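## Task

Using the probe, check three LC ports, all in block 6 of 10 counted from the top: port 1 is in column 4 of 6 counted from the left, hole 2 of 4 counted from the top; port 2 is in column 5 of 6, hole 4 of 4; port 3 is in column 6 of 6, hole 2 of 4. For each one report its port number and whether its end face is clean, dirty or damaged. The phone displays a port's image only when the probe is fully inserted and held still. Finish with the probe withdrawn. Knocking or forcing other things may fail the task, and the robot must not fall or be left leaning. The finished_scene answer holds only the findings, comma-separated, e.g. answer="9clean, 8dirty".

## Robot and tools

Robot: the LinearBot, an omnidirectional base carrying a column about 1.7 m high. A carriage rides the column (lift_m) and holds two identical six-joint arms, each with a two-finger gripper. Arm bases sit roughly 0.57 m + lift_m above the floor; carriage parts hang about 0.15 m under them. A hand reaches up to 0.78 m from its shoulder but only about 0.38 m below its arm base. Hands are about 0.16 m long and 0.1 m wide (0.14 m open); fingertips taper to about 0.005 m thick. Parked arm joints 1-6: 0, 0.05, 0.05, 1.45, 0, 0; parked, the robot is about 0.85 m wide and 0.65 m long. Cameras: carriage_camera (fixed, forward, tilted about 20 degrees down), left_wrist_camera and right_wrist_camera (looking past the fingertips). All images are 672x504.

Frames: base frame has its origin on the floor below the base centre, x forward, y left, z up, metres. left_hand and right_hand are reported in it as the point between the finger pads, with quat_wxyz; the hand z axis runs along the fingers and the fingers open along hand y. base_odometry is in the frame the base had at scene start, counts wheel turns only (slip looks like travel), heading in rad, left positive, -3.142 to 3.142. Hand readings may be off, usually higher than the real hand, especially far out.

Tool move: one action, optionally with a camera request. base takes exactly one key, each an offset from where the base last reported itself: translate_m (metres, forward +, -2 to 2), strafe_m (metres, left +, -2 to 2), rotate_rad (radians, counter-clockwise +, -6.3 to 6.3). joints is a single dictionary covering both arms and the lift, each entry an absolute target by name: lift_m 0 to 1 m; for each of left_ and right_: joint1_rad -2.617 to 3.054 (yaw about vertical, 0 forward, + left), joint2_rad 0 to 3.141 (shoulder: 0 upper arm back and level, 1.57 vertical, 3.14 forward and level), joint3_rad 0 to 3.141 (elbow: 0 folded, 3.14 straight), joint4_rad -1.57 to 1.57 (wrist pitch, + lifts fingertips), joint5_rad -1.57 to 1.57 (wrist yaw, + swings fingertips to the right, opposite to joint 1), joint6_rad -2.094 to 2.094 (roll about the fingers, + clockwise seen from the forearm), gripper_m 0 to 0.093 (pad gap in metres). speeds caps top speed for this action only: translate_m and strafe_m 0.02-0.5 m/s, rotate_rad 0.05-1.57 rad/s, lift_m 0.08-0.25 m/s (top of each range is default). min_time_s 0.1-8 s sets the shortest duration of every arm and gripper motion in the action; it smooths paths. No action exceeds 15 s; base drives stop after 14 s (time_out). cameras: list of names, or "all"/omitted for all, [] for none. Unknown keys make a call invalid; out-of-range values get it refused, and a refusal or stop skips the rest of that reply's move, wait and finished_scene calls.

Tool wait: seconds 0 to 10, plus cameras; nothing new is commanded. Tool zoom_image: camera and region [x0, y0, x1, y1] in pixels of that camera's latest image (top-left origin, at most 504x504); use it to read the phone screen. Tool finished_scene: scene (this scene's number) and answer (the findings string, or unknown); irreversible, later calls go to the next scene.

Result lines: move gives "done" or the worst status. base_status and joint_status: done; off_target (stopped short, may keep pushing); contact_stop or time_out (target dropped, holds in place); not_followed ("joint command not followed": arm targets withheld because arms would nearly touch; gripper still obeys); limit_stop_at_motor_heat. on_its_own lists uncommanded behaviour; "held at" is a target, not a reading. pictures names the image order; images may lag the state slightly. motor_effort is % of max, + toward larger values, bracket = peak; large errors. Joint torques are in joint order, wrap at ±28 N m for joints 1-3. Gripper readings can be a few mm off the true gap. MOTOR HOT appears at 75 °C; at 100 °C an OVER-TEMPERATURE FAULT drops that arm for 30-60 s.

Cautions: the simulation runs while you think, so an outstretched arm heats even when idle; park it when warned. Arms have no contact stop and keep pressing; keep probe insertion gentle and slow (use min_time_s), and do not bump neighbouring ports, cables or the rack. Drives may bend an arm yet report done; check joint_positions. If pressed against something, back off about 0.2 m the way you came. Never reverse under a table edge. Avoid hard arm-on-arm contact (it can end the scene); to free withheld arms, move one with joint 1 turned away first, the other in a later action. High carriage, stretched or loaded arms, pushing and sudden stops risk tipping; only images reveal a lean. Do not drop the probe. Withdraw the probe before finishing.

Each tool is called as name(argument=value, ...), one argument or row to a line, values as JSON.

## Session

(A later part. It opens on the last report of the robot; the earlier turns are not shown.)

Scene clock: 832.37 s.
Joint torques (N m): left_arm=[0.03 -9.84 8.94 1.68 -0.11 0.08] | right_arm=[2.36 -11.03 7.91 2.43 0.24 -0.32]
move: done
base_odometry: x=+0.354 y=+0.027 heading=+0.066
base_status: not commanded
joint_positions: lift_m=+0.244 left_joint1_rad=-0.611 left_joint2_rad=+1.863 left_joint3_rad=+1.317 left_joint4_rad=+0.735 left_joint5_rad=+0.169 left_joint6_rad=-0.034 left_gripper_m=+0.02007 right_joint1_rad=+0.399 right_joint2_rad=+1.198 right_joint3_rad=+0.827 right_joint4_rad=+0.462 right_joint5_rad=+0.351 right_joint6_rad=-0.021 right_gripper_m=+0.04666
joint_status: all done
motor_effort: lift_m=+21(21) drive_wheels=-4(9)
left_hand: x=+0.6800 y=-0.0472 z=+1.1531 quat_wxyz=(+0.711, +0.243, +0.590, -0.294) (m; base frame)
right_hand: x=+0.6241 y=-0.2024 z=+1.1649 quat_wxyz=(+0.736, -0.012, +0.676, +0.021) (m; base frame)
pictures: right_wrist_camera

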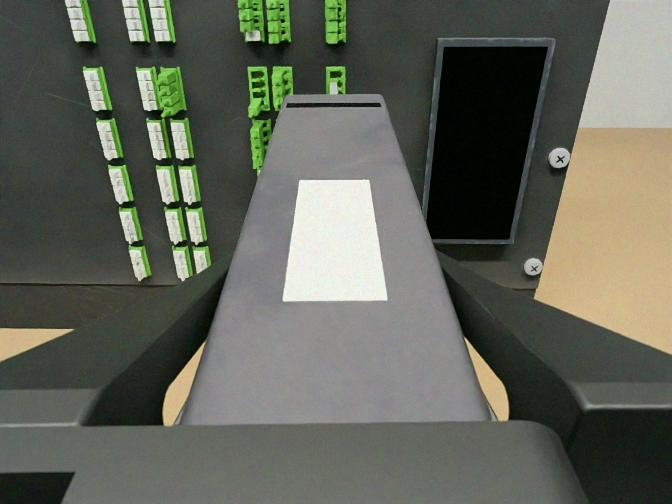

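move(
  joints={"right_joint4_rad": 0.515, "right_joint5_rad": 0.35},
  cameras=["right_wrist_camera"],
)

zoom_image(
  camera="right_wrist_camera",
  region=[322, 66, 352, 96],
)

Scene clock: 845.57 s.
Joint torques (N m): left_arm=[-0.05 -9.65 9.05 1.72 -0.07 0.1] | right_arm=[2.48 -11 7.9 3.3 0.04 -0.28]
move: off_target
base_odometry: x=+0.354 y=+0.027 heading=+0.066
base_status: not commanded
joint_positions: lift_m=+0.244 left_joint1_rad=-0.611 left_joint2_rad=+1.863 left_joint3_rad=+1.317 left_joint4_rad=+0.735 left_joint5_rad=+0.169 left_joint6_rad=-0.034 left_gripper_m=+0.02007 right_joint1_rad=+0.399 right_joint2_rad=+1.198 right_joint3_rad=+0.827 right_joint4_rad=+0.469 right_joint5_rad=+0.350 right_joint6_rad=-0.021 right_gripper_m=+0.04666
joint_status: right_joint4_rad off_target (ended at +0.469, target +0.515); the others done
motor_effort: lift_m=+19(21) drive_wheels=-4(8)
left_hand: x=+0.6800 y=-0.0472 z=+1.1531 quat_wxyz=(+0.711, +0.243, +0.590, -0.294) (m; base frame)
right_hand: x=+0.6239 y=-0.2023 z=+1.1665 quat_wxyz=(+0.739, -0.012, +0.674, +0.022) (m; base frame)
pictures: right_wrist_camera

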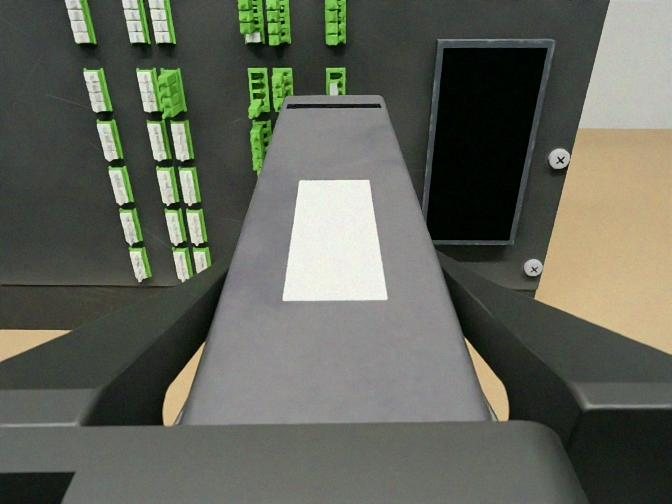

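Scaled by 16.800 from the camera's 672x504 image, which has a finer 960x720 frame.

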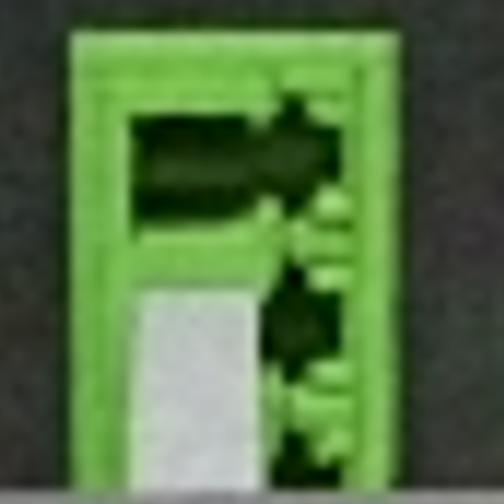

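move(
  base={"translate_m": -0.003},
  speeds={"translate_m": 0.02},
  cameras=["right_wrist_camera"],
)

zoom_image(
  camera="right_wrist_camera",
  region=[322, 66, 352, 96],
)

Scene clock: 850.13 s.
Joint torques (N m): left_arm=[-0.23 -9.68 8.9 1.66 -0.03 0.07] | right_arm=[2.74 -11.78 8.01 3.15 0.16 -0.31]
move: done
base_odometry: x=+0.351 y=+0.026 heading=+0.066
base_status: done
joint_positions: lift_m=+0.244 left_joint1_rad=-0.611 left_joint2_rad=+1.863 left_joint3_rad=+1.317 left_joint4_rad=+0.735 left_joint5_rad=+0.169 left_joint6_rad=-0.034 left_gripper_m=+0.02007 right_joint1_rad=+0.394 right_joint2_rad=+1.208 right_joint3_rad=+0.827 right_joint4_rad=+0.482 right_joint5_rad=+0.345 right_joint6_rad=-0.021 right_gripper_m=+0.04666
joint_status: not commanded
motor_effort: lift_m=+19(22) drive_wheels=-5(14)
left_hand: x=+0.6800 y=-0.0472 z=+1.1531 quat_wxyz=(+0.711, +0.243, +0.590, -0.294) (m; base frame)
right_hand: x=+0.6263 y=-0.2026 z=+1.1656 quat_wxyz=(+0.739, -0.012, +0.673, +0.023) (m; base frame)
pictures: right_wrist_camera

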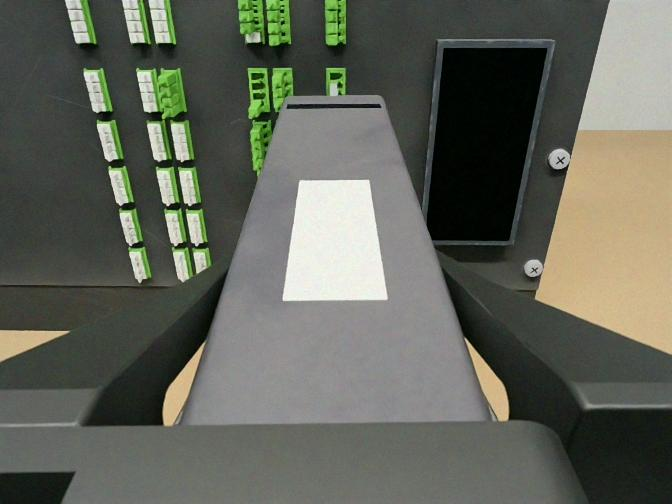

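Scaled by 16.800 from the camera's 672x504 image, which has a finer 960x720 frame.

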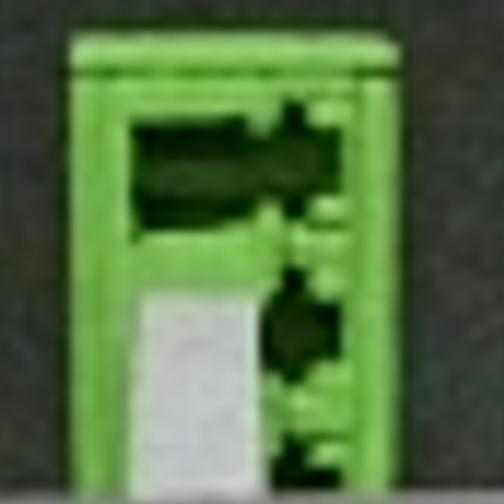

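move(
  joints={"right_joint5_rad": 0.33},
  cameras=[],
)

move(
  joints={"right_joint5_rad": 0.32},
  cameras=["right_wrist_camera"],
)

zoom_image(
  camera="right_wrist_camera",
  region=[322, 66, 352, 96],
)

Scene clock: 868.40 s.
Joint torques (N m): left_arm=[-0.16 -9.78 8.99 1.65 -0.05 0.03] | right_arm=[2.85 -12.05 7.8 3.11 -0.05 -0.29]
move: done
base_odometry: x=+0.351 y=+0.026 heading=+0.066
base_status: not commanded
joint_positions: lift_m=+0.244 left_joint1_rad=-0.611 left_joint2_rad=+1.863 left_joint3_rad=+1.317 left_joint4_rad=+0.735 left_joint5_rad=+0.169 left_joint6_rad=-0.034 left_gripper_m=+0.02007 right_joint1_rad=+0.394 right_joint2_rad=+1.208 right_joint3_rad=+0.827 right_joint4_rad=+0.482 right_joint5_rad=+0.343 right_joint6_rad=-0.021 right_gripper_m=+0.04666
joint_status: all done
motor_effort: lift_m=+22(22) drive_wheels=-4(7)
left_hand: x=+0.6800 y=-0.0472 z=+1.1531 quat_wxyz=(+0.711, +0.243, +0.590, -0.294) (m; base frame)
right_hand: x=+0.6263 y=-0.2021 z=+1.1656 quat_wxyz=(+0.739, -0.013, +0.673, +0.023) (m; base frame)
pictures: none
No camera images: "cameras" was empty.

Scene clock: 868.70 s.
Joint torques (N m): left_arm=[-0.2 -9.8 8.92 1.63 -0.07 0.08] | right_arm=[2.91 -12.01 7.99 3.11 -0.22 -0.3]
move: done
base_odometry: x=+0.351 y=+0.026 heading=+0.066
base_status: not commanded
joint_positions: lift_m=+0.244 left_joint1_rad=-0.611 left_joint2_rad=+1.863 left_joint3_rad=+1.317 left_joint4_rad=+0.735 left_joint5_rad=+0.169 left_joint6_rad=-0.034 left_gripper_m=+0.02007 right_joint1_rad=+0.394 right_joint2_rad=+1.208 right_joint3_rad=+0.827 right_joint4_rad=+0.482 right_joint5_rad=+0.342 right_joint6_rad=-0.021 right_gripper_m=+0.04666
joint_status: all done
motor_effort: lift_m=+19(21) drive_wheels=-3(9)
left_hand: x=+0.6800 y=-0.0472 z=+1.1531 quat_wxyz=(+0.711, +0.243, +0.590, -0.294) (m; base frame)
right_hand: x=+0.6263 y=-0.2020 z=+1.1656 quat_wxyz=(+0.739, -0.013, +0.673, +0.024) (m; base frame)
pictures: right_wrist_camera

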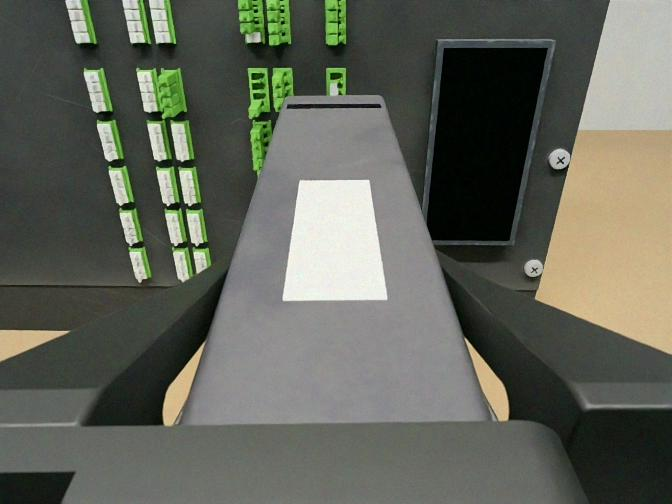

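Scaled by 16.800 from the camera's 672x504 image, which has a finer 960x720 frame.

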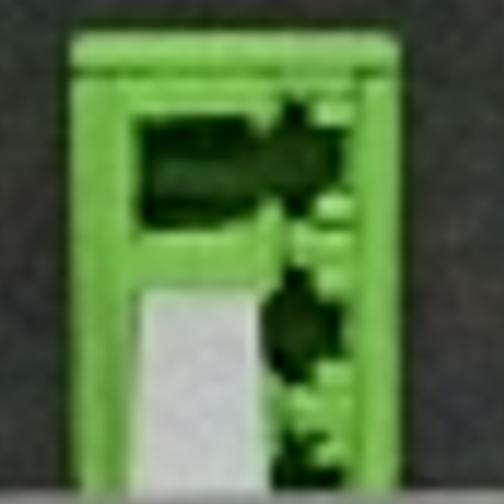

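move(
  base={"translate_m": 0.017},
  speeds={"translate_m": 0.02},
  joints={"right_joint5_rad": 0.38, "right_joint4_rad": 0.46},
  cameras=["right_wrist_camera", "left_wrist_camera"],
)

zoom_image(
  camera="right_wrist_camera",
  region=[322, 66, 352, 96],
)

Scene clock: 892.17 s.
Joint torques (N m): left_arm=[-0.05 -9.69 8.83 1.67 -0.1 0.08] | right_arm=[0.53 -6.08 9.22 3.24 0.1 -0.25]
move: done
base_odometry: x=+0.368 y=+0.027 heading=+0.066
base_status: done
joint_positions: lift_m=+0.244 left_joint1_rad=-0.611 left_joint2_rad=+1.863 left_joint3_rad=+1.317 left_joint4_rad=+0.735 left_joint5_rad=+0.169 left_joint6_rad=-0.034 left_gripper_m=+0.02007 right_joint1_rad=+0.419 right_joint2_rad=+1.151 right_joint3_rad=+0.813 right_joint4_rad=+0.420 right_joint5_rad=+0.379 right_joint6_rad=-0.021 right_gripper_m=+0.04666
joint_status: all done
motor_effort: lift_m=+21(23) drive_wheels=-2(5)
left_hand: x=+0.6800 y=-0.0472 z=+1.1531 quat_wxyz=(+0.711, +0.243, +0.590, -0.294) (m; base frame)
right_hand: x=+0.6127 y=-0.2034 z=+1.1665 quat_wxyz=(+0.734, -0.010, +0.679, +0.018) (m; base frame)
pictures: left_wrist_camera, right_wrist_camera

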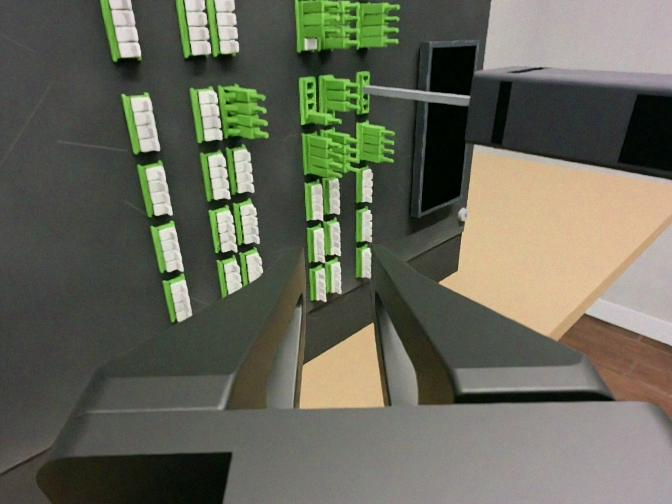

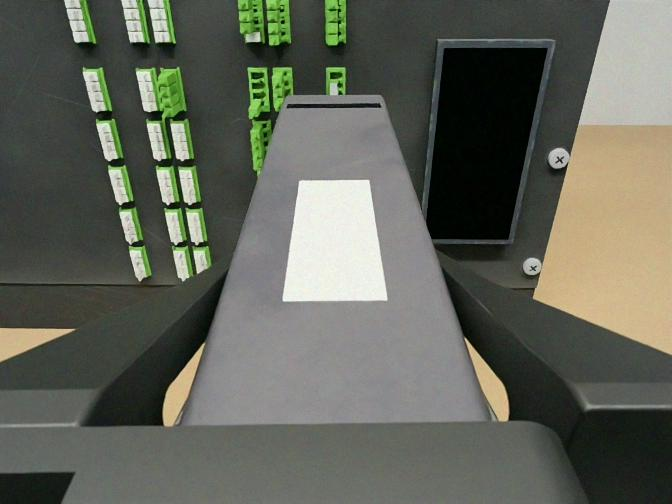

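Scaled by 16.800 from the camera's 672x504 image, which has a finer 960x720 frame.

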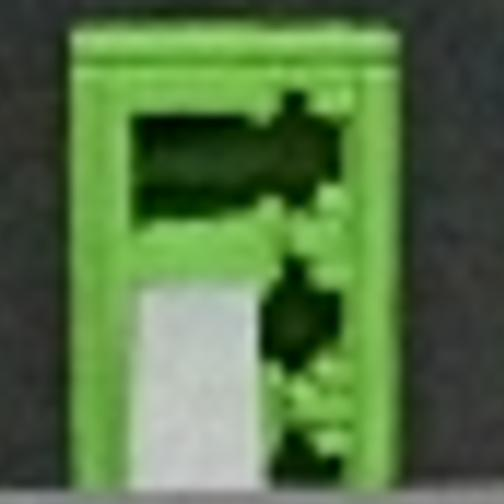

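move(
  joints={"right_joint1_rad": 0.418, "right_joint3_rad": 0.821, "right_joint4_rad": 0.478, "right_joint5_rad": 0.376},
  cameras=["right_wrist_camera"],
)

zoom_image(
  camera="right_wrist_camera",
  region=[322, 66, 352, 96],
)

Scene clock: 906.77 s.
Joint torques (N m): left_arm=[0.05 -9.73 8.92 1.71 -0.07 0.1] | right_arm=[-0.21 -6.12 9.42 3.47 0.04 -0.3]
move: off_target
base_odometry: x=+0.368 y=+0.027 heading=+0.066
base_status: not commanded
joint_positions: lift_m=+0.244 left_joint1_rad=-0.611 left_joint2_rad=+1.863 left_joint3_rad=+1.317 left_joint4_rad=+0.735 left_joint5_rad=+0.169 left_joint6_rad=-0.034 left_gripper_m=+0.02007 right_joint1_rad=+0.419 right_joint2_rad=+1.151 right_joint3_rad=+0.813 right_joint4_rad=+0.420 right_joint5_rad=+0.379 right_joint6_rad=-0.021 right_gripper_m=+0.04666
joint_status: right_joint4_rad off_target (ended at +0.420, target +0.478); the others done
motor_effort: lift_m=+20(21) drive_wheels=-1(3)
left_hand: x=+0.6800 y=-0.0472 z=+1.1531 quat_wxyz=(+0.711, +0.243, +0.590, -0.294) (m; base frame)
right_hand: x=+0.6127 y=-0.2034 z=+1.1665 quat_wxyz=(+0.734, -0.010, +0.679, +0.018) (m; base frame)
pictures: right_wrist_camera

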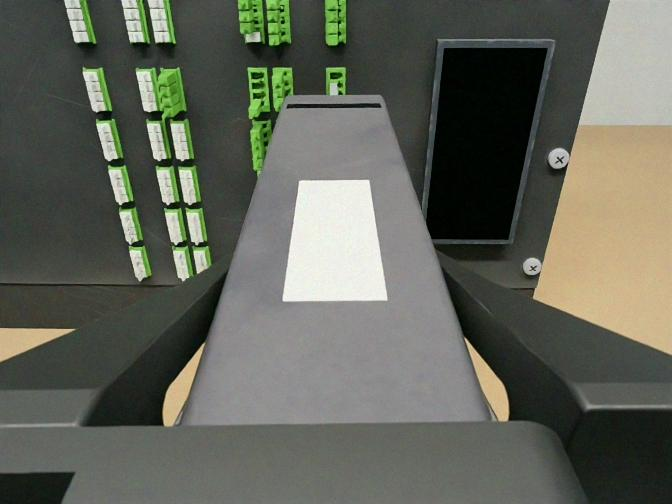

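Scaled by 16.800 from the camera's 672x504 image, which has a finer 960x720 frame.

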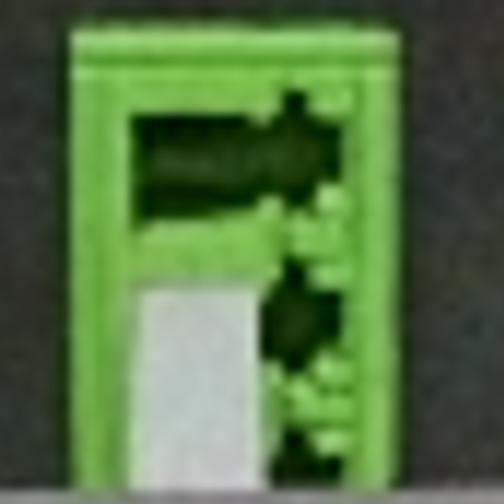

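move(
  joints={"right_joint3_rad": 0.824},
  base={"translate_m": -0.003},
  speeds={"translate_m": 0.02},
  cameras=["right_wrist_camera"],
)

zoom_image(
  camera="right_wrist_camera",
  region=[322, 66, 352, 96],
)

Scene clock: 910.27 s.
Joint torques (N m): left_arm=[-0.18 -9.7 8.76 1.72 -0.1 0.11] | right_arm=[0.17 -6.78 10.11 3.29 0.18 -0.26]
move: done
base_odometry: x=+0.365 y=+0.027 heading=+0.066
base_status: done
joint_positions: lift_m=+0.244 left_joint1_rad=-0.611 left_joint2_rad=+1.863 left_joint3_rad=+1.317 left_joint4_rad=+0.735 left_joint5_rad=+0.169 left_joint6_rad=-0.034 left_gripper_m=+0.02007 right_joint1_rad=+0.414 right_joint2_rad=+1.158 right_joint3_rad=+0.813 right_joint4_rad=+0.431 right_joint5_rad=+0.368 right_joint6_rad=-0.021 right_gripper_m=+0.04666
joint_status: all done
motor_effort: lift_m=+20(21) drive_wheels=-1(6)
left_hand: x=+0.6800 y=-0.0472 z=+1.1531 quat_wxyz=(+0.711, +0.243, +0.590, -0.294) (m; base frame)
right_hand: x=+0.6145 y=-0.2028 z=+1.1663 quat_wxyz=(+0.735, -0.012, +0.678, +0.020) (m; base frame)
pictures: right_wrist_camera

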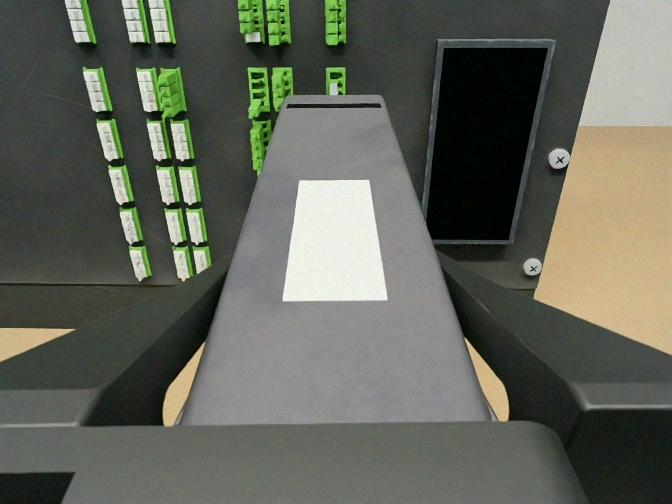

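Scaled by 16.800 from the camera's 672x504 image, which has a finer 960x720 frame.

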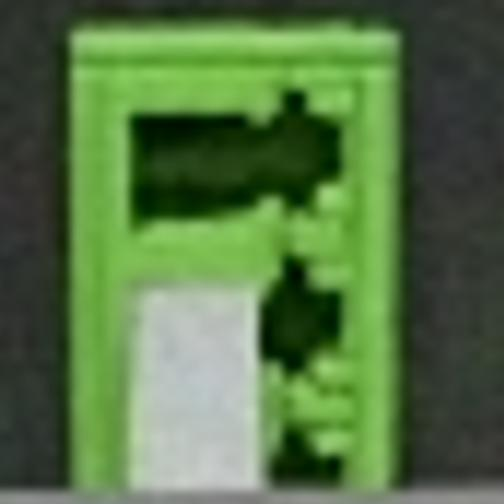

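move(
  joints={"right_joint1_rad": 0.412, "right_joint3_rad": 0.821, "right_joint4_rad": 0.49, "right_joint5_rad": 0.364},
  cameras=[],
)

move(
  base={"translate_m": -0.003},
  speeds={"translate_m": 0.02},
  cameras=["right_wrist_camera"],
)

zoom_image(
  camera="right_wrist_camera",
  region=[322, 66, 352, 96],
)

Scene clock: 914.90 s.
Joint torques (N m): left_arm=[0.01 -9.52 8.75 1.68 -0.11 0.17] | right_arm=[-0.18 -6.93 9.88 3.43 0.06 -0.3]
move: off_target
base_odometry: x=+0.365 y=+0.027 heading=+0.066
base_status: not commanded
joint_positions: lift_m=+0.244 left_joint1_rad=-0.611 left_joint2_rad=+1.863 left_joint3_rad=+1.317 left_joint4_rad=+0.735 left_joint5_rad=+0.169 left_joint6_rad=-0.034 left_gripper_m=+0.02007 right_joint1_rad=+0.414 right_joint2_rad=+1.158 right_joint3_rad=+0.813 right_joint4_rad=+0.432 right_joint5_rad=+0.367 right_joint6_rad=-0.021 right_gripper_m=+0.04666
joint_status: right_joint4_rad off_target (ended at +0.432, target +0.490); the others done
motor_effort: lift_m=+19(21) drive_wheels=+0(2)
left_hand: x=+0.6800 y=-0.0472 z=+1.1531 quat_wxyz=(+0.711, +0.243, +0.590, -0.294) (m; base frame)
right_hand: x=+0.6145 y=-0.2028 z=+1.1665 quat_wxyz=(+0.735, -0.012, +0.678, +0.021) (m; base frame)
pictures: none
No camera images: "cameras" was empty.

Scene clock: 915.43 s.
Joint torques (N m): left_arm=[0.02 -9.69 9.11 1.74 -0.07 0.05] | right_arm=[0.38 -7.79 10.02 3.35 0.15 -0.23]
move: done
base_odometry: x=+0.362 y=+0.027 heading=+0.066
base_status: done
joint_positions: lift_m=+0.244 left_joint1_rad=-0.611 left_joint2_rad=+1.863 left_joint3_rad=+1.317 left_joint4_rad=+0.735 left_joint5_rad=+0.169 left_joint6_rad=-0.034 left_gripper_m=+0.02007 right_joint1_rad=+0.405 right_joint2_rad=+1.167 right_joint3_rad=+0.813 right_joint4_rad=+0.445 right_joint5_rad=+0.355 right_joint6_rad=-0.021 right_gripper_m=+0.04666
joint_status: not commanded
motor_effort: lift_m=+18(21) drive_wheels=-1(6)
left_hand: x=+0.6799 y=-0.0474 z=+1.1531 quat_wxyz=(+0.711, +0.243, +0.590, -0.294) (m; base frame)
right_hand: x=+0.6171 y=-0.2035 z=+1.1659 quat_wxyz=(+0.736, -0.013, +0.676, +0.022) (m; base frame)
pictures: right_wrist_camera

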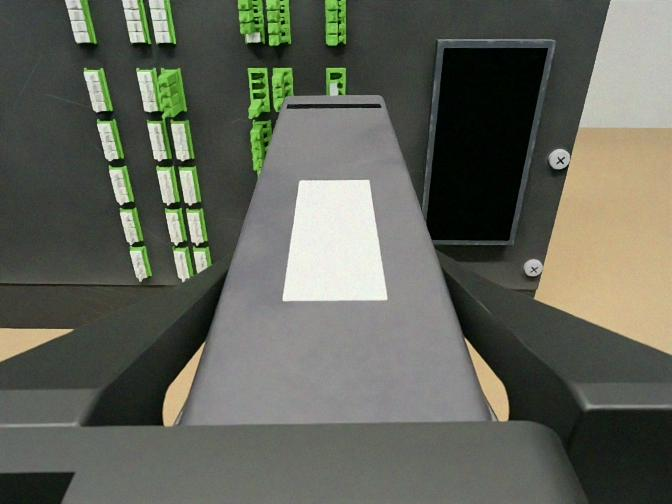

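Scaled by 16.800 from the camera's 672x504 image, which has a finer 960x720 frame.

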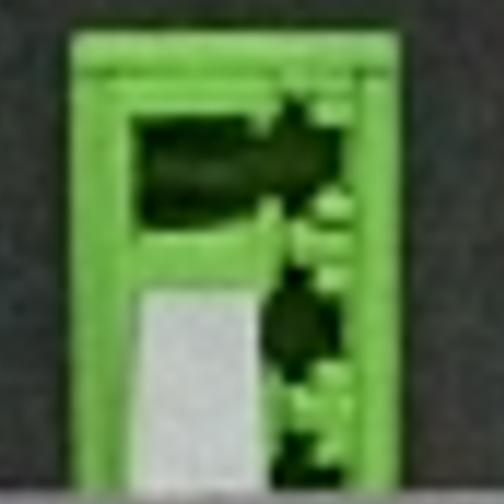

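move(
  cameras=["left_wrist_camera", "carriage_camera"],
)

zoom_image(
  camera="left_wrist_camera",
  region=[346, 66, 386, 106],
)

Scene clock: 918.27 s.
Joint torques (N m): left_arm=[-0.02 -9.59 9.1 1.68 -0.09 0.13] | right_arm=[0.46 -7.92 10.11 3.26 0.14 -0.29]
base_odometry: x=+0.362 y=+0.027 heading=+0.066
base_status: done
joint_positions: lift_m=+0.244 left_joint1_rad=-0.611 left_joint2_rad=+1.863 left_joint3_rad=+1.317 left_joint4_rad=+0.735 left_joint5_rad=+0.169 left_joint6_rad=-0.034 left_gripper_m=+0.02007 right_joint1_rad=+0.405 right_joint2_rad=+1.167 right_joint3_rad=+0.813 right_joint4_rad=+0.445 right_joint5_rad=+0.355 right_joint6_rad=-0.021 right_gripper_m=+0.04666
joint_status: not commanded
motor_effort: lift_m=+17(21) drive_wheels=+0(6)
left_hand: x=+0.6799 y=-0.0474 z=+1.1531 quat_wxyz=(+0.711, +0.243, +0.590, -0.294) (m; base frame)
right_hand: x=+0.6171 y=-0.2035 z=+1.1659 quat_wxyz=(+0.736, -0.013, +0.676, +0.022) (m; base frame)
pictures: carriage_camera, left_wrist_camera

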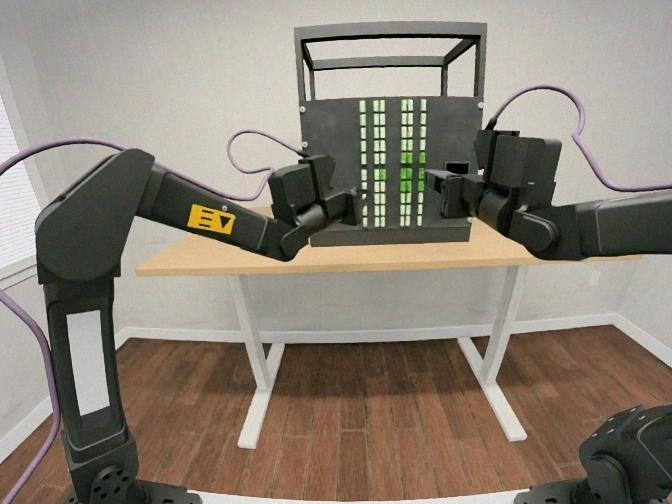

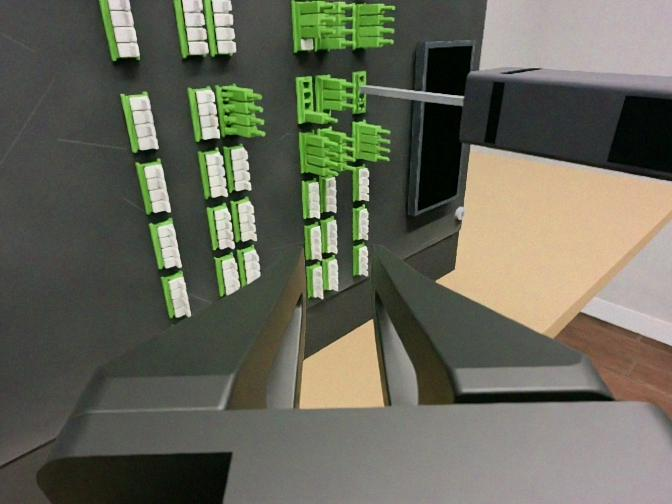

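Scaled by 12.600 from the camera's 672x504 image, which has a finer 960x720 frame.

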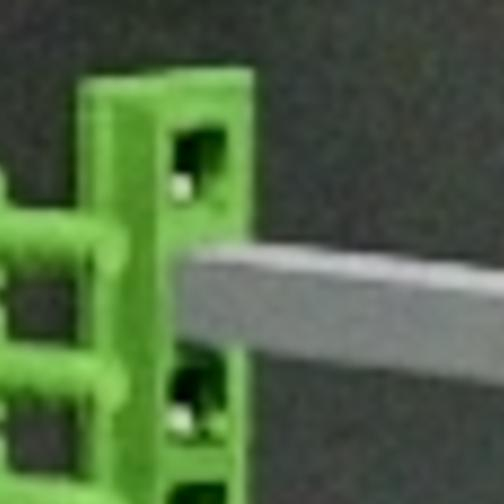

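move(
  joints={"right_joint1_rad": 0.428, "right_joint3_rad": 0.815, "right_joint4_rad": 0.44, "right_joint5_rad": 0.365},
  cameras=[],
)

move(
  base={"translate_m": -0.005},
  speeds={"translate_m": 0.02},
  cameras=[],
)

move(
  joints={"right_joint4_rad": 0.53},
  min_time_s=4,
  cameras=["right_wrist_camera"],
)

zoom_image(
  camera="right_wrist_camera",
  region=[322, 66, 352, 96],
)

Scene clock: 943.37 s.
Joint torques (N m): left_arm=[-0.02 -9.81 8.95 1.67 -0.13 0.08] | right_arm=[1.89 -7.79 9.29 2.7 0.23 -0.29]
move: off_target
base_odometry: x=+0.362 y=+0.027 heading=+0.066
base_status: not commanded
joint_positions: lift_m=+0.244 left_joint1_rad=-0.611 left_joint2_rad=+1.863 left_joint3_rad=+1.317 left_joint4_rad=+0.735 left_joint5_rad=+0.169 left_joint6_rad=-0.034 left_gripper_m=+0.02007 right_joint1_rad=+0.405 right_joint2_rad=+1.167 right_joint3_rad=+0.813 right_joint4_rad=+0.441 right_joint5_rad=+0.355 right_joint6_rad=-0.021 right_gripper_m=+0.04666
joint_status: right_joint1_rad off_target (ended at +0.405, target +0.428); the others done
motor_effort: lift_m=+19(22) drive_wheels=+0(3)
left_hand: x=+0.6799 y=-0.0474 z=+1.1531 quat_wxyz=(+0.711, +0.243, +0.590, -0.294) (m; base frame)
right_hand: x=+0.6172 y=-0.2035 z=+1.1652 quat_wxyz=(+0.735, -0.013, +0.677, +0.021) (m; base frame)
pictures: none
No camera images: "cameras" was empty.

Scene clock: 944.00 s.
Joint torques (N m): left_arm=[-0.42 -9.65 8.81 1.76 -0.16 0.11] | right_arm=[2.03 -9.5 8.64 2.64 0.12 -0.29]
move: done
base_odometry: x=+0.357 y=+0.027 heading=+0.066
base_status: done
joint_positions: lift_m=+0.244 left_joint1_rad=-0.611 left_joint2_rad=+1.863 left_joint3_rad=+1.317 left_joint4_rad=+0.735 left_joint5_rad=+0.169 left_joint6_rad=-0.034 left_gripper_m=+0.02007 right_joint1_rad=+0.405 right_joint2_rad=+1.185 right_joint3_rad=+0.820 right_joint4_rad=+0.453 right_joint5_rad=+0.355 right_joint6_rad=-0.021 right_gripper_m=+0.04666
joint_status: not commanded
motor_effort: lift_m=+19(22) drive_wheels=-3(7)
left_hand: x=+0.6799 y=-0.0474 z=+1.1531 quat_wxyz=(+0.711, +0.243, +0.590, -0.294) (m; base frame)
right_hand: x=+0.6207 y=-0.2020 z=+1.1647 quat_wxyz=(+0.735, -0.013, +0.677, +0.021) (m; base frame)
pictures: none
No camera images: "cameras" was empty.

Scene clock: 948.30 s.
Joint torques (N m): left_arm=[-0.17 -9.83 8.92 1.72 -0.11 0.1] | right_arm=[2.26 -9.58 8.72 3.61 0.15 -0.33]
move: off_target
base_odometry: x=+0.357 y=+0.027 heading=+0.066
base_status: not commanded
joint_positions: lift_m=+0.244 left_joint1_rad=-0.611 left_joint2_rad=+1.863 left_joint3_rad=+1.317 left_joint4_rad=+0.735 left_joint5_rad=+0.169 left_joint6_rad=-0.034 left_gripper_m=+0.02007 right_joint1_rad=+0.405 right_joint2_rad=+1.185 right_joint3_rad=+0.820 right_joint4_rad=+0.462 right_joint5_rad=+0.356 right_joint6_rad=-0.021 right_gripper_m=+0.04666
joint_status: right_joint4_rad off_target (ended at +0.462, target +0.530)
motor_effort: lift_m=+21(22) drive_wheels=-3(8)
left_hand: x=+0.6799 y=-0.0474 z=+1.1531 quat_wxyz=(+0.711, +0.243, +0.590, -0.294) (m; base frame)
right_hand: x=+0.6206 y=-0.2021 z=+1.1670 quat_wxyz=(+0.738, -0.012, +0.674, +0.023) (m; base frame)
pictures: right_wrist_camera

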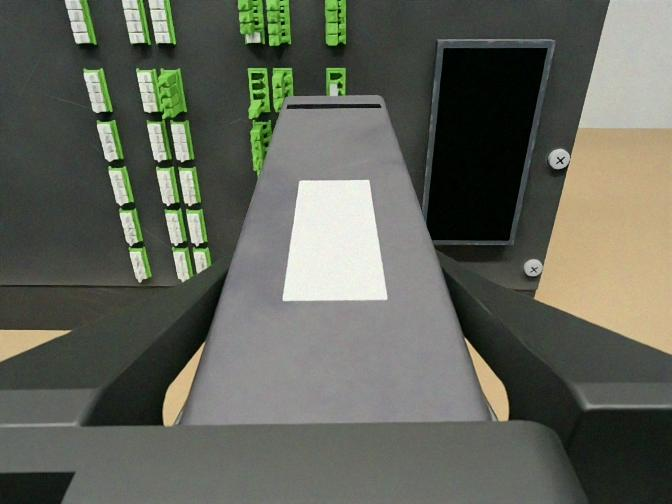

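Scaled by 16.800 from the camera's 672x504 image, which has a finer 960x720 frame.

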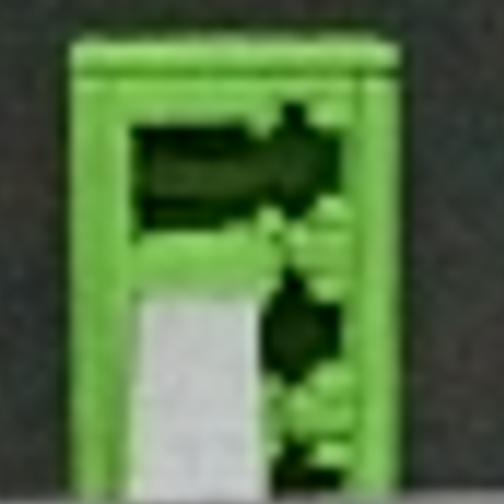

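move(
  joints={"right_joint5_rad": 0.38},
  cameras=[],
)

move(
  joints={"right_joint4_rad": 0.44},
  min_time_s=4,
  cameras=[],
)

move(
  joints={"right_joint5_rad": 0.395},
  cameras=[],
)

move(
  joints={"right_joint4_rad": 0.53},
  min_time_s=4,
  cameras=[],
)

move(
  joints={"right_joint5_rad": 0.345},
  cameras=[],
)

move(
  joints={"right_joint4_rad": 0.44},
  min_time_s=4,
  cameras=["right_wrist_camera"],
)

Scene clock: 955.77 s.
Joint torques (N m): left_arm=[-0.03 -9.83 8.81 1.65 -0.13 0.1] | right_arm=[2.14 -9.58 8.38 3.57 0.22 -0.23]
move: done
base_odometry: x=+0.357 y=+0.027 heading=+0.066
base_status: not commanded
joint_positions: lift_m=+0.244 left_joint1_rad=-0.611 left_joint2_rad=+1.863 left_joint3_rad=+1.317 left_joint4_rad=+0.735 left_joint5_rad=+0.169 left_joint6_rad=-0.034 left_gripper_m=+0.02007 right_joint1_rad=+0.405 right_joint2_rad=+1.185 right_joint3_rad=+0.820 right_joint4_rad=+0.462 right_joint5_rad=+0.359 right_joint6_rad=-0.021 right_gripper_m=+0.04666
joint_status: all done
motor_effort: lift_m=+18(21) drive_wheels=-3(5)
left_hand: x=+0.6799 y=-0.0474 z=+1.1531 quat_wxyz=(+0.711, +0.243, +0.590, -0.294) (m; base frame)
right_hand: x=+0.6206 y=-0.2026 z=+1.1670 quat_wxyz=(+0.739, -0.010, +0.674, +0.022) (m; base frame)
pictures: none
No camera images: "cameras" was empty.

Scene clock: 960.07 s.
Joint torques (N m): left_arm=[-0.09 -9.8 8.98 1.73 -0.1 0.06] | right_arm=[2.33 -9.5 8.47 2.52 0.27 -0.28]
move: done
base_odometry: x=+0.357 y=+0.027 heading=+0.066
base_status: not commanded
joint_positions: lift_m=+0.244 left_joint1_rad=-0.611 left_joint2_rad=+1.863 left_joint3_rad=+1.317 left_joint4_rad=+0.735 left_joint5_rad=+0.169 left_joint6_rad=-0.034 left_gripper_m=+0.02007 right_joint1_rad=+0.405 right_joint2_rad=+1.185 right_joint3_rad=+0.820 right_joint4_rad=+0.455 right_joint5_rad=+0.359 right_joint6_rad=-0.021 right_gripper_m=+0.04666
joint_status: all done
motor_effort: lift_m=+21(23) drive_wheels=-4(8)
left_hand: x=+0.6799 y=-0.0474 z=+1.1531 quat_wxyz=(+0.711, +0.243, +0.590, -0.294) (m; base frame)
right_hand: x=+0.6207 y=-0.2025 z=+1.1653 quat_wxyz=(+0.736, -0.011, +0.676, +0.021) (m; base frame)
pictures: none
No camera images: "cameras" was empty.

Scene clock: 960.40 s.
Joint torques (N m): left_arm=[-0.13 -9.63 8.91 1.72 -0.08 0.13] | right_arm=[2.11 -9.59 8.62 2.54 0.49 -0.25]
move: off_target
base_odometry: x=+0.357 y=+0.027 heading=+0.066
base_status: not commanded
joint_positions: lift_m=+0.244 left_joint1_rad=-0.611 left_joint2_rad=+1.863 left_joint3_rad=+1.317 left_joint4_rad=+0.735 left_joint5_rad=+0.169 left_joint6_rad=-0.034 left_gripper_m=+0.02007 right_joint1_rad=+0.405 right_joint2_rad=+1.185 right_joint3_rad=+0.820 right_joint4_rad=+0.455 right_joint5_rad=+0.359 right_joint6_rad=-0.021 right_gripper_m=+0.04666
joint_status: right_joint5_rad off_target (ended at +0.360, target +0.395)
motor_effort: lift_m=+17(21) drive_wheels=-2(5)
left_hand: x=+0.6799 y=-0.0474 z=+1.1531 quat_wxyz=(+0.711, +0.243, +0.590, -0.294) (m; base frame)
right_hand: x=+0.6207 y=-0.2027 z=+1.1653 quat_wxyz=(+0.736, -0.011, +0.676, +0.020) (m; base frame)
pictures: none
No camera images: "cameras" was empty.

Scene clock: 964.70 s.
Joint torques (N m): left_arm=[-0.32 -9.88 9.16 1.71 -0.13 0.11] | right_arm=[2.09 -9.63 8.68 3.55 0.42 -0.35]
move: off_target
base_odometry: x=+0.357 y=+0.027 heading=+0.066
base_status: not commanded
joint_positions: lift_m=+0.244 left_joint1_rad=-0.611 left_joint2_rad=+1.863 left_joint3_rad=+1.317 left_joint4_rad=+0.735 left_joint5_rad=+0.169 left_joint6_rad=-0.034 left_gripper_m=+0.02007 right_joint1_rad=+0.405 right_joint2_rad=+1.185 right_joint3_rad=+0.820 right_joint4_rad=+0.462 right_joint5_rad=+0.360 right_joint6_rad=-0.021 right_gripper_m=+0.04666
joint_status: right_joint4_rad off_target (ended at +0.462, target +0.530)
motor_effort: lift_m=+19(22) drive_wheels=-5(7)
left_hand: x=+0.6799 y=-0.0474 z=+1.1531 quat_wxyz=(+0.711, +0.243, +0.590, -0.294) (m; base frame)
right_hand: x=+0.6206 y=-0.2028 z=+1.1670 quat_wxyz=(+0.739, -0.010, +0.674, +0.021) (m; base frame)
pictures: none
No camera images: "cameras" was empty.

Scene clock: 965.10 s.
Joint torques (N m): left_arm=[0.02 -9.83 8.98 1.66 -0.13 0.1] | right_arm=[1.96 -9.46 8.69 3.57 -0.07 -0.23]
move: done
base_odometry: x=+0.357 y=+0.027 heading=+0.066
base_status: not commanded
joint_positions: lift_m=+0.244 left_joint1_rad=-0.611 left_joint2_rad=+1.863 left_joint3_rad=+1.317 left_joint4_rad=+0.735 left_joint5_rad=+0.169 left_joint6_rad=-0.034 left_gripper_m=+0.02007 right_joint1_rad=+0.405 right_joint2_rad=+1.185 right_joint3_rad=+0.820 right_joint4_rad=+0.462 right_joint5_rad=+0.355 right_joint6_rad=-0.021 right_gripper_m=+0.04666
joint_status: all done
motor_effort: lift_m=+18(22) drive_wheels=-4(5)
left_hand: x=+0.6799 y=-0.0474 z=+1.1531 quat_wxyz=(+0.711, +0.243, +0.590, -0.294) (m; base frame)
right_hand: x=+0.6205 y=-0.2021 z=+1.1671 quat_wxyz=(+0.739, -0.012, +0.674, +0.023) (m; base frame)
pictures: none
No camera images: "cameras" was empty.

Scene clock: 969.40 s.
Joint torques (N m): left_arm=[-0.14 -9.78 9.09 1.66 -0.11 0.09] | right_arm=[2.13 -9.58 8.62 2.53 -0.11 -0.28]
move: done
base_odometry: x=+0.357 y=+0.027 heading=+0.066
base_status: not commanded
joint_positions: lift_m=+0.244 left_joint1_rad=-0.611 left_joint2_rad=+1.863 left_joint3_rad=+1.317 left_joint4_rad=+0.735 left_joint5_rad=+0.169 left_joint6_rad=-0.034 left_gripper_m=+0.02007 right_joint1_rad=+0.405 right_joint2_rad=+1.185 right_joint3_rad=+0.820 right_joint4_rad=+0.455 right_joint5_rad=+0.355 right_joint6_rad=-0.021 right_gripper_m=+0.04666
joint_status: all done
motor_effort: lift_m=+19(22) drive_wheels=-3(8)
left_hand: x=+0.6799 y=-0.0474 z=+1.1531 quat_wxyz=(+0.711, +0.243, +0.590, -0.294) (m; base frame)
right_hand: x=+0.6207 y=-0.2020 z=+1.1654 quat_wxyz=(+0.736, -0.013, +0.676, +0.022) (m; base frame)
pictures: right_wrist_camera

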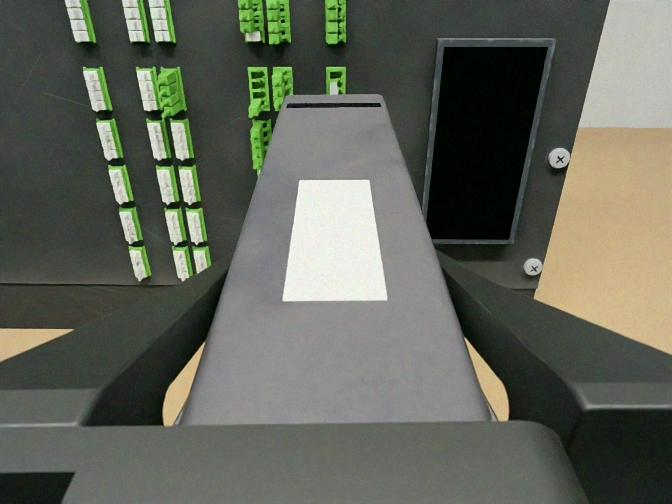

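move(
  cameras=["right_wrist_camera","left_wrist_camera"],
)

zoom_image(
  camera="right_wrist_camera",
  region=[322, 66, 352, 96],
)

zoom_image(
  camera="left_wrist_camera",
  region=[306, 42, 396, 132],
)

Scene clock: 987.93 s.
Joint torques (N m): left_arm=[0.16 -9.74 9.1 1.67 -0.09 0.08] | right_arm=[2.17 -9.68 8.42 2.61 -0.01 -0.29]
base_odometry: x=+0.357 y=+0.027 heading=+0.066
base_status: not commanded
joint_positions: lift_m=+0.244 left_joint1_rad=-0.611 left_joint2_rad=+1.863 left_joint3_rad=+1.317 left_joint4_rad=+0.735 left_joint5_rad=+0.169 left_joint6_rad=-0.034 left_gripper_m=+0.02007 right_joint1_rad=+0.405 right_joint2_rad=+1.185 right_joint3_rad=+0.820 right_joint4_rad=+0.455 right_joint5_rad=+0.355 right_joint6_rad=-0.021 right_gripper_m=+0.04666
joint_status: all done
motor_effort: lift_m=+21(22) drive_wheels=-6(8)
left_hand: x=+0.6799 y=-0.0474 z=+1.1531 quat_wxyz=(+0.711, +0.243, +0.590, -0.294) (m; base frame)
right_hand: x=+0.6207 y=-0.2020 z=+1.1654 quat_wxyz=(+0.736, -0.013, +0.676, +0.022) (m; base frame)
pictures: left_wrist_camera, right_wrist_camera

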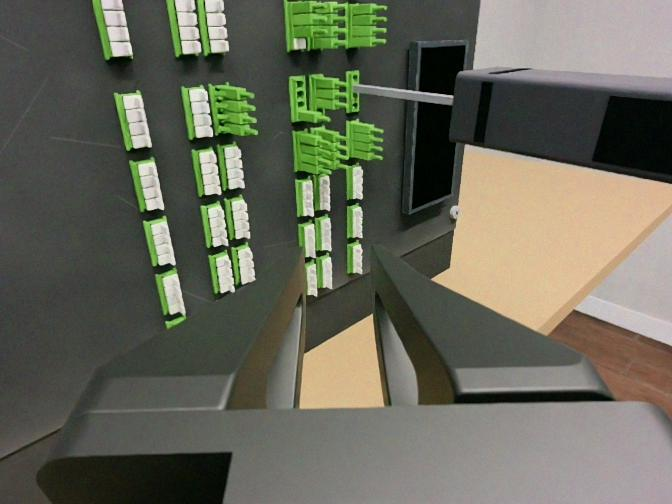

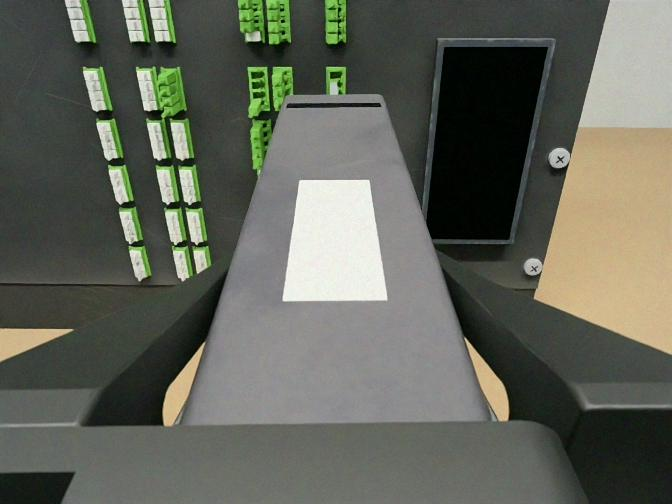

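Scaled by 16.800 from the camera's 672x504 image, which has a finer 960x720 frame.

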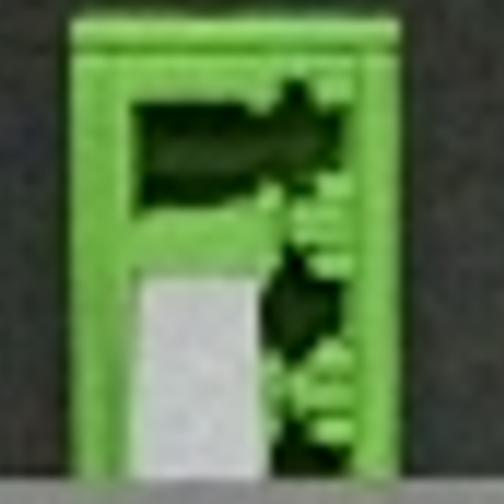

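Scaled by 5.600 from the camera's 672x504 image, which has a finer 960x720 frame.

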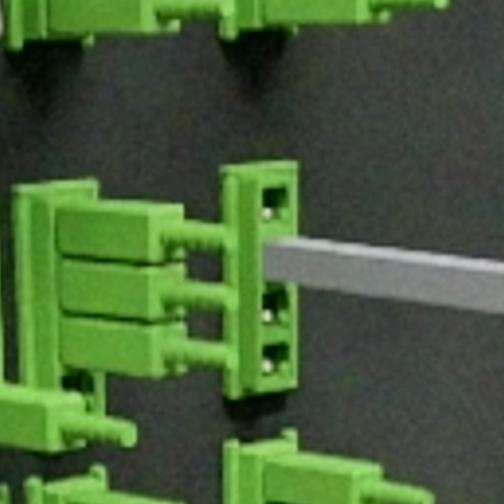

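move(
  joints={"lift_m": 0.2468, "right_joint4_rad": 0.50, "right_joint1_rad": 0.435, "right_joint5_rad": 0.374},
  min_time_s=1,
  cameras=["right_wrist_camera"],
)

zoom_image(
  camera="right_wrist_camera",
  region=[322, 66, 352, 96],
)

Scene clock: 1043.93 s.
Joint torques (N m): left_arm=[-0.01 -9.89 9.11 1.65 -0.11 0.12] | right_arm=[2.74 -9.65 8.64 3.34 0.24 -0.27]
move: off_target
base_odometry: x=+0.357 y=+0.027 heading=+0.066
base_status: not commanded
joint_positions: lift_m=+0.247 left_joint1_rad=-0.611 left_joint2_rad=+1.863 left_joint3_rad=+1.318 left_joint4_rad=+0.737 left_joint5_rad=+0.169 left_joint6_rad=-0.034 left_gripper_m=+0.02007 right_joint1_rad=+0.405 right_joint2_rad=+1.185 right_joint3_rad=+0.820 right_joint4_rad=+0.453 right_joint5_rad=+0.358 right_joint6_rad=-0.021 right_gripper_m=+0.04666
joint_status: right_joint1_rad off_target (ended at +0.405, target +0.435); right_joint4_rad off_target (ended at +0.453, target +0.500); the others done
motor_effort: lift_m=+22(26) drive_wheels=-3(6)
left_hand: x=+0.6798 y=-0.0473 z=+1.1565 quat_wxyz=(+0.712, +0.243, +0.589, -0.295) (m; base frame)
right_hand: x=+0.6208 y=-0.2025 z=+1.1673 quat_wxyz=(+0.735, -0.012, +0.677, +0.021) (m; base frame)
pictures: right_wrist_camera

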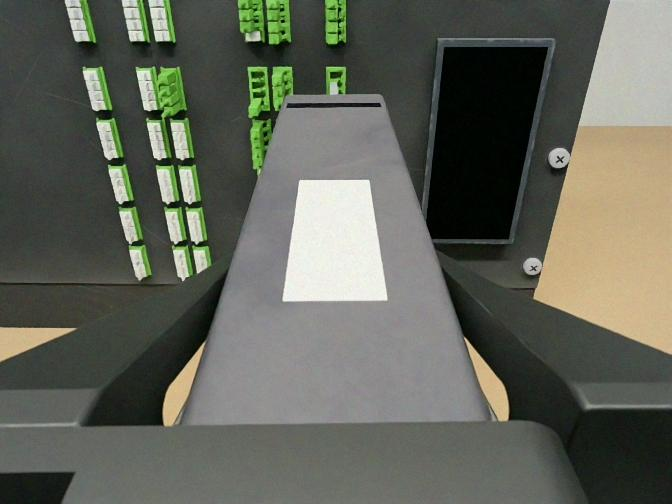

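Scaled by 16.800 from the camera's 672x504 image, which has a finer 960x720 frame.

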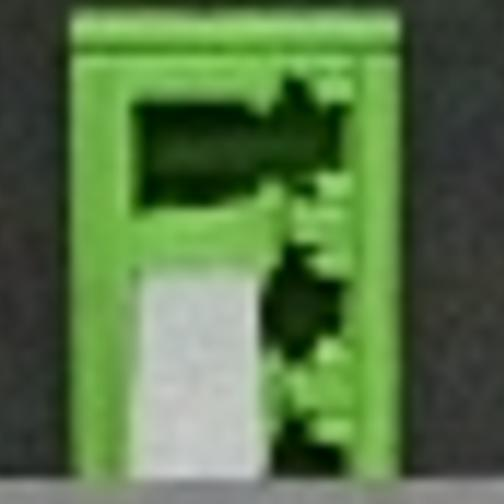

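move(
  base={"translate_m": 0.0135},
  joints={"lift_m": 0.2438, "right_joint4_rad": 0.465, "right_joint1_rad": 0.428, "right_joint5_rad": 0.385},
  speeds={"translate_m": 0.02},
  min_time_s=1,
  cameras=["right_wrist_camera"],
)

zoom_image(
  camera="right_wrist_camera",
  region=[322, 66, 352, 96],
)

Scene clock: 1078.73 s.
Joint torques (N m): left_arm=[-0.1 -9.98 8.88 1.69 -0.11 0.09] | right_arm=[0.17 -5.24 9.68 3.34 0.05 -0.28]
move: off_target
base_odometry: x=+0.371 y=+0.028 heading=+0.066
base_status: done
joint_positions: lift_m=+0.244 left_joint1_rad=-0.611 left_joint2_rad=+1.864 left_joint3_rad=+1.318 left_joint4_rad=+0.734 left_joint5_rad=+0.169 left_joint6_rad=-0.034 left_gripper_m=+0.02007 right_joint1_rad=+0.426 right_joint2_rad=+1.141 right_joint3_rad=+0.810 right_joint4_rad=+0.415 right_joint5_rad=+0.389 right_joint6_rad=-0.021 right_gripper_m=+0.04666
joint_status: right_joint4_rad off_target (ended at +0.415, target +0.465); the others done
motor_effort: lift_m=+18(21) drive_wheels=-1(7)
left_hand: x=+0.6800 y=-0.0474 z=+1.1532 quat_wxyz=(+0.711, +0.243, +0.590, -0.294) (m; base frame)
right_hand: x=+0.6102 y=-0.2034 z=+1.1671 quat_wxyz=(+0.734, -0.008, +0.679, +0.017) (m; base frame)
pictures: right_wrist_camera

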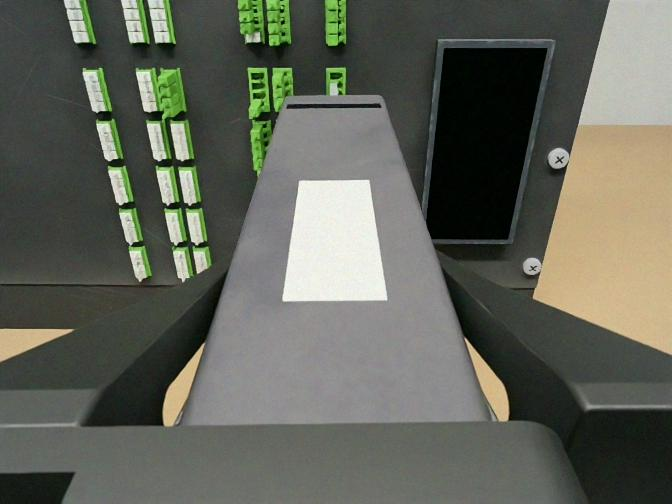

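Scaled by 16.800 from the camera's 672x504 image, which has a finer 960x720 frame.

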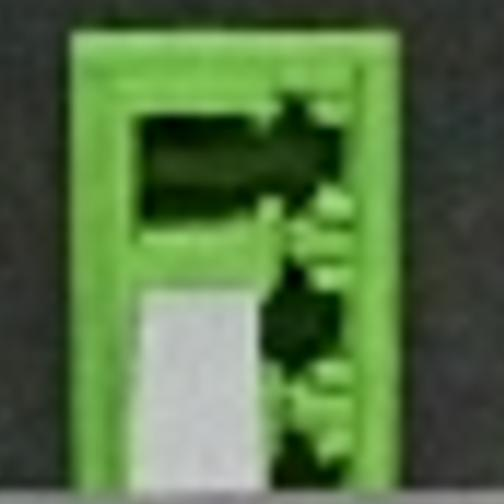

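move(
  base={"translate_m": 0.003},
  speeds={"translate_m": 0.02},
  cameras=["right_wrist_camera"],
)

zoom_image(
  camera="right_wrist_camera",
  region=[322, 66, 352, 96],
)

Scene clock: 1083.23 s.
Joint torques (N m): left_arm=[-0.2 -9.85 8.94 1.67 -0.14 0.17] | right_arm=[-0.34 -4.07 9.74 3.47 -0.03 -0.28]
move: done
base_odometry: x=+0.374 y=+0.028 heading=+0.066
base_status: done
joint_positions: lift_m=+0.244 left_joint1_rad=-0.610 left_joint2_rad=+1.864 left_joint3_rad=+1.318 left_joint4_rad=+0.734 left_joint5_rad=+0.169 left_joint6_rad=-0.034 left_gripper_m=+0.02007 right_joint1_rad=+0.429 right_joint2_rad=+1.130 right_joint3_rad=+0.809 right_joint4_rad=+0.403 right_joint5_rad=+0.391 right_joint6_rad=-0.021 right_gripper_m=+0.04666
joint_status: not commanded
motor_effort: lift_m=+17(21) drive_wheels=+3(9)
left_hand: x=+0.6803 y=-0.0471 z=+1.1532 quat_wxyz=(+0.711, +0.243, +0.590, -0.294) (m; base frame)
right_hand: x=+0.6077 y=-0.2035 z=+1.1678 quat_wxyz=(+0.733, -0.009, +0.680, +0.017) (m; base frame)
pictures: right_wrist_camera

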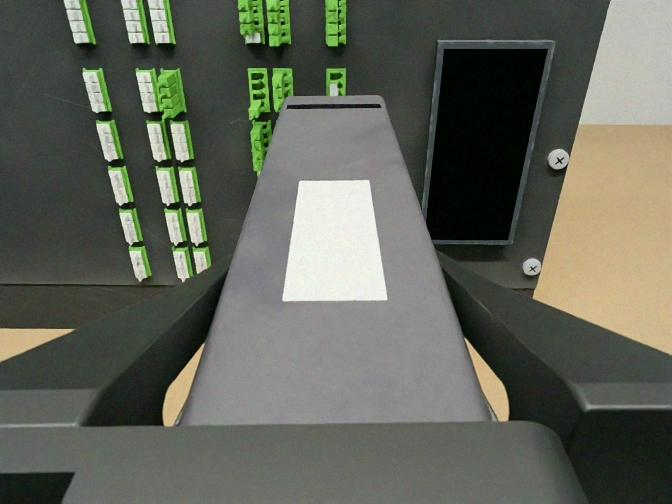

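Scaled by 16.800 from the camera's 672x504 image, which has a finer 960x720 frame.

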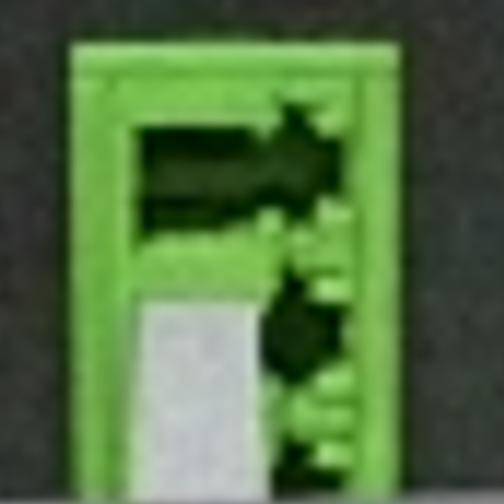

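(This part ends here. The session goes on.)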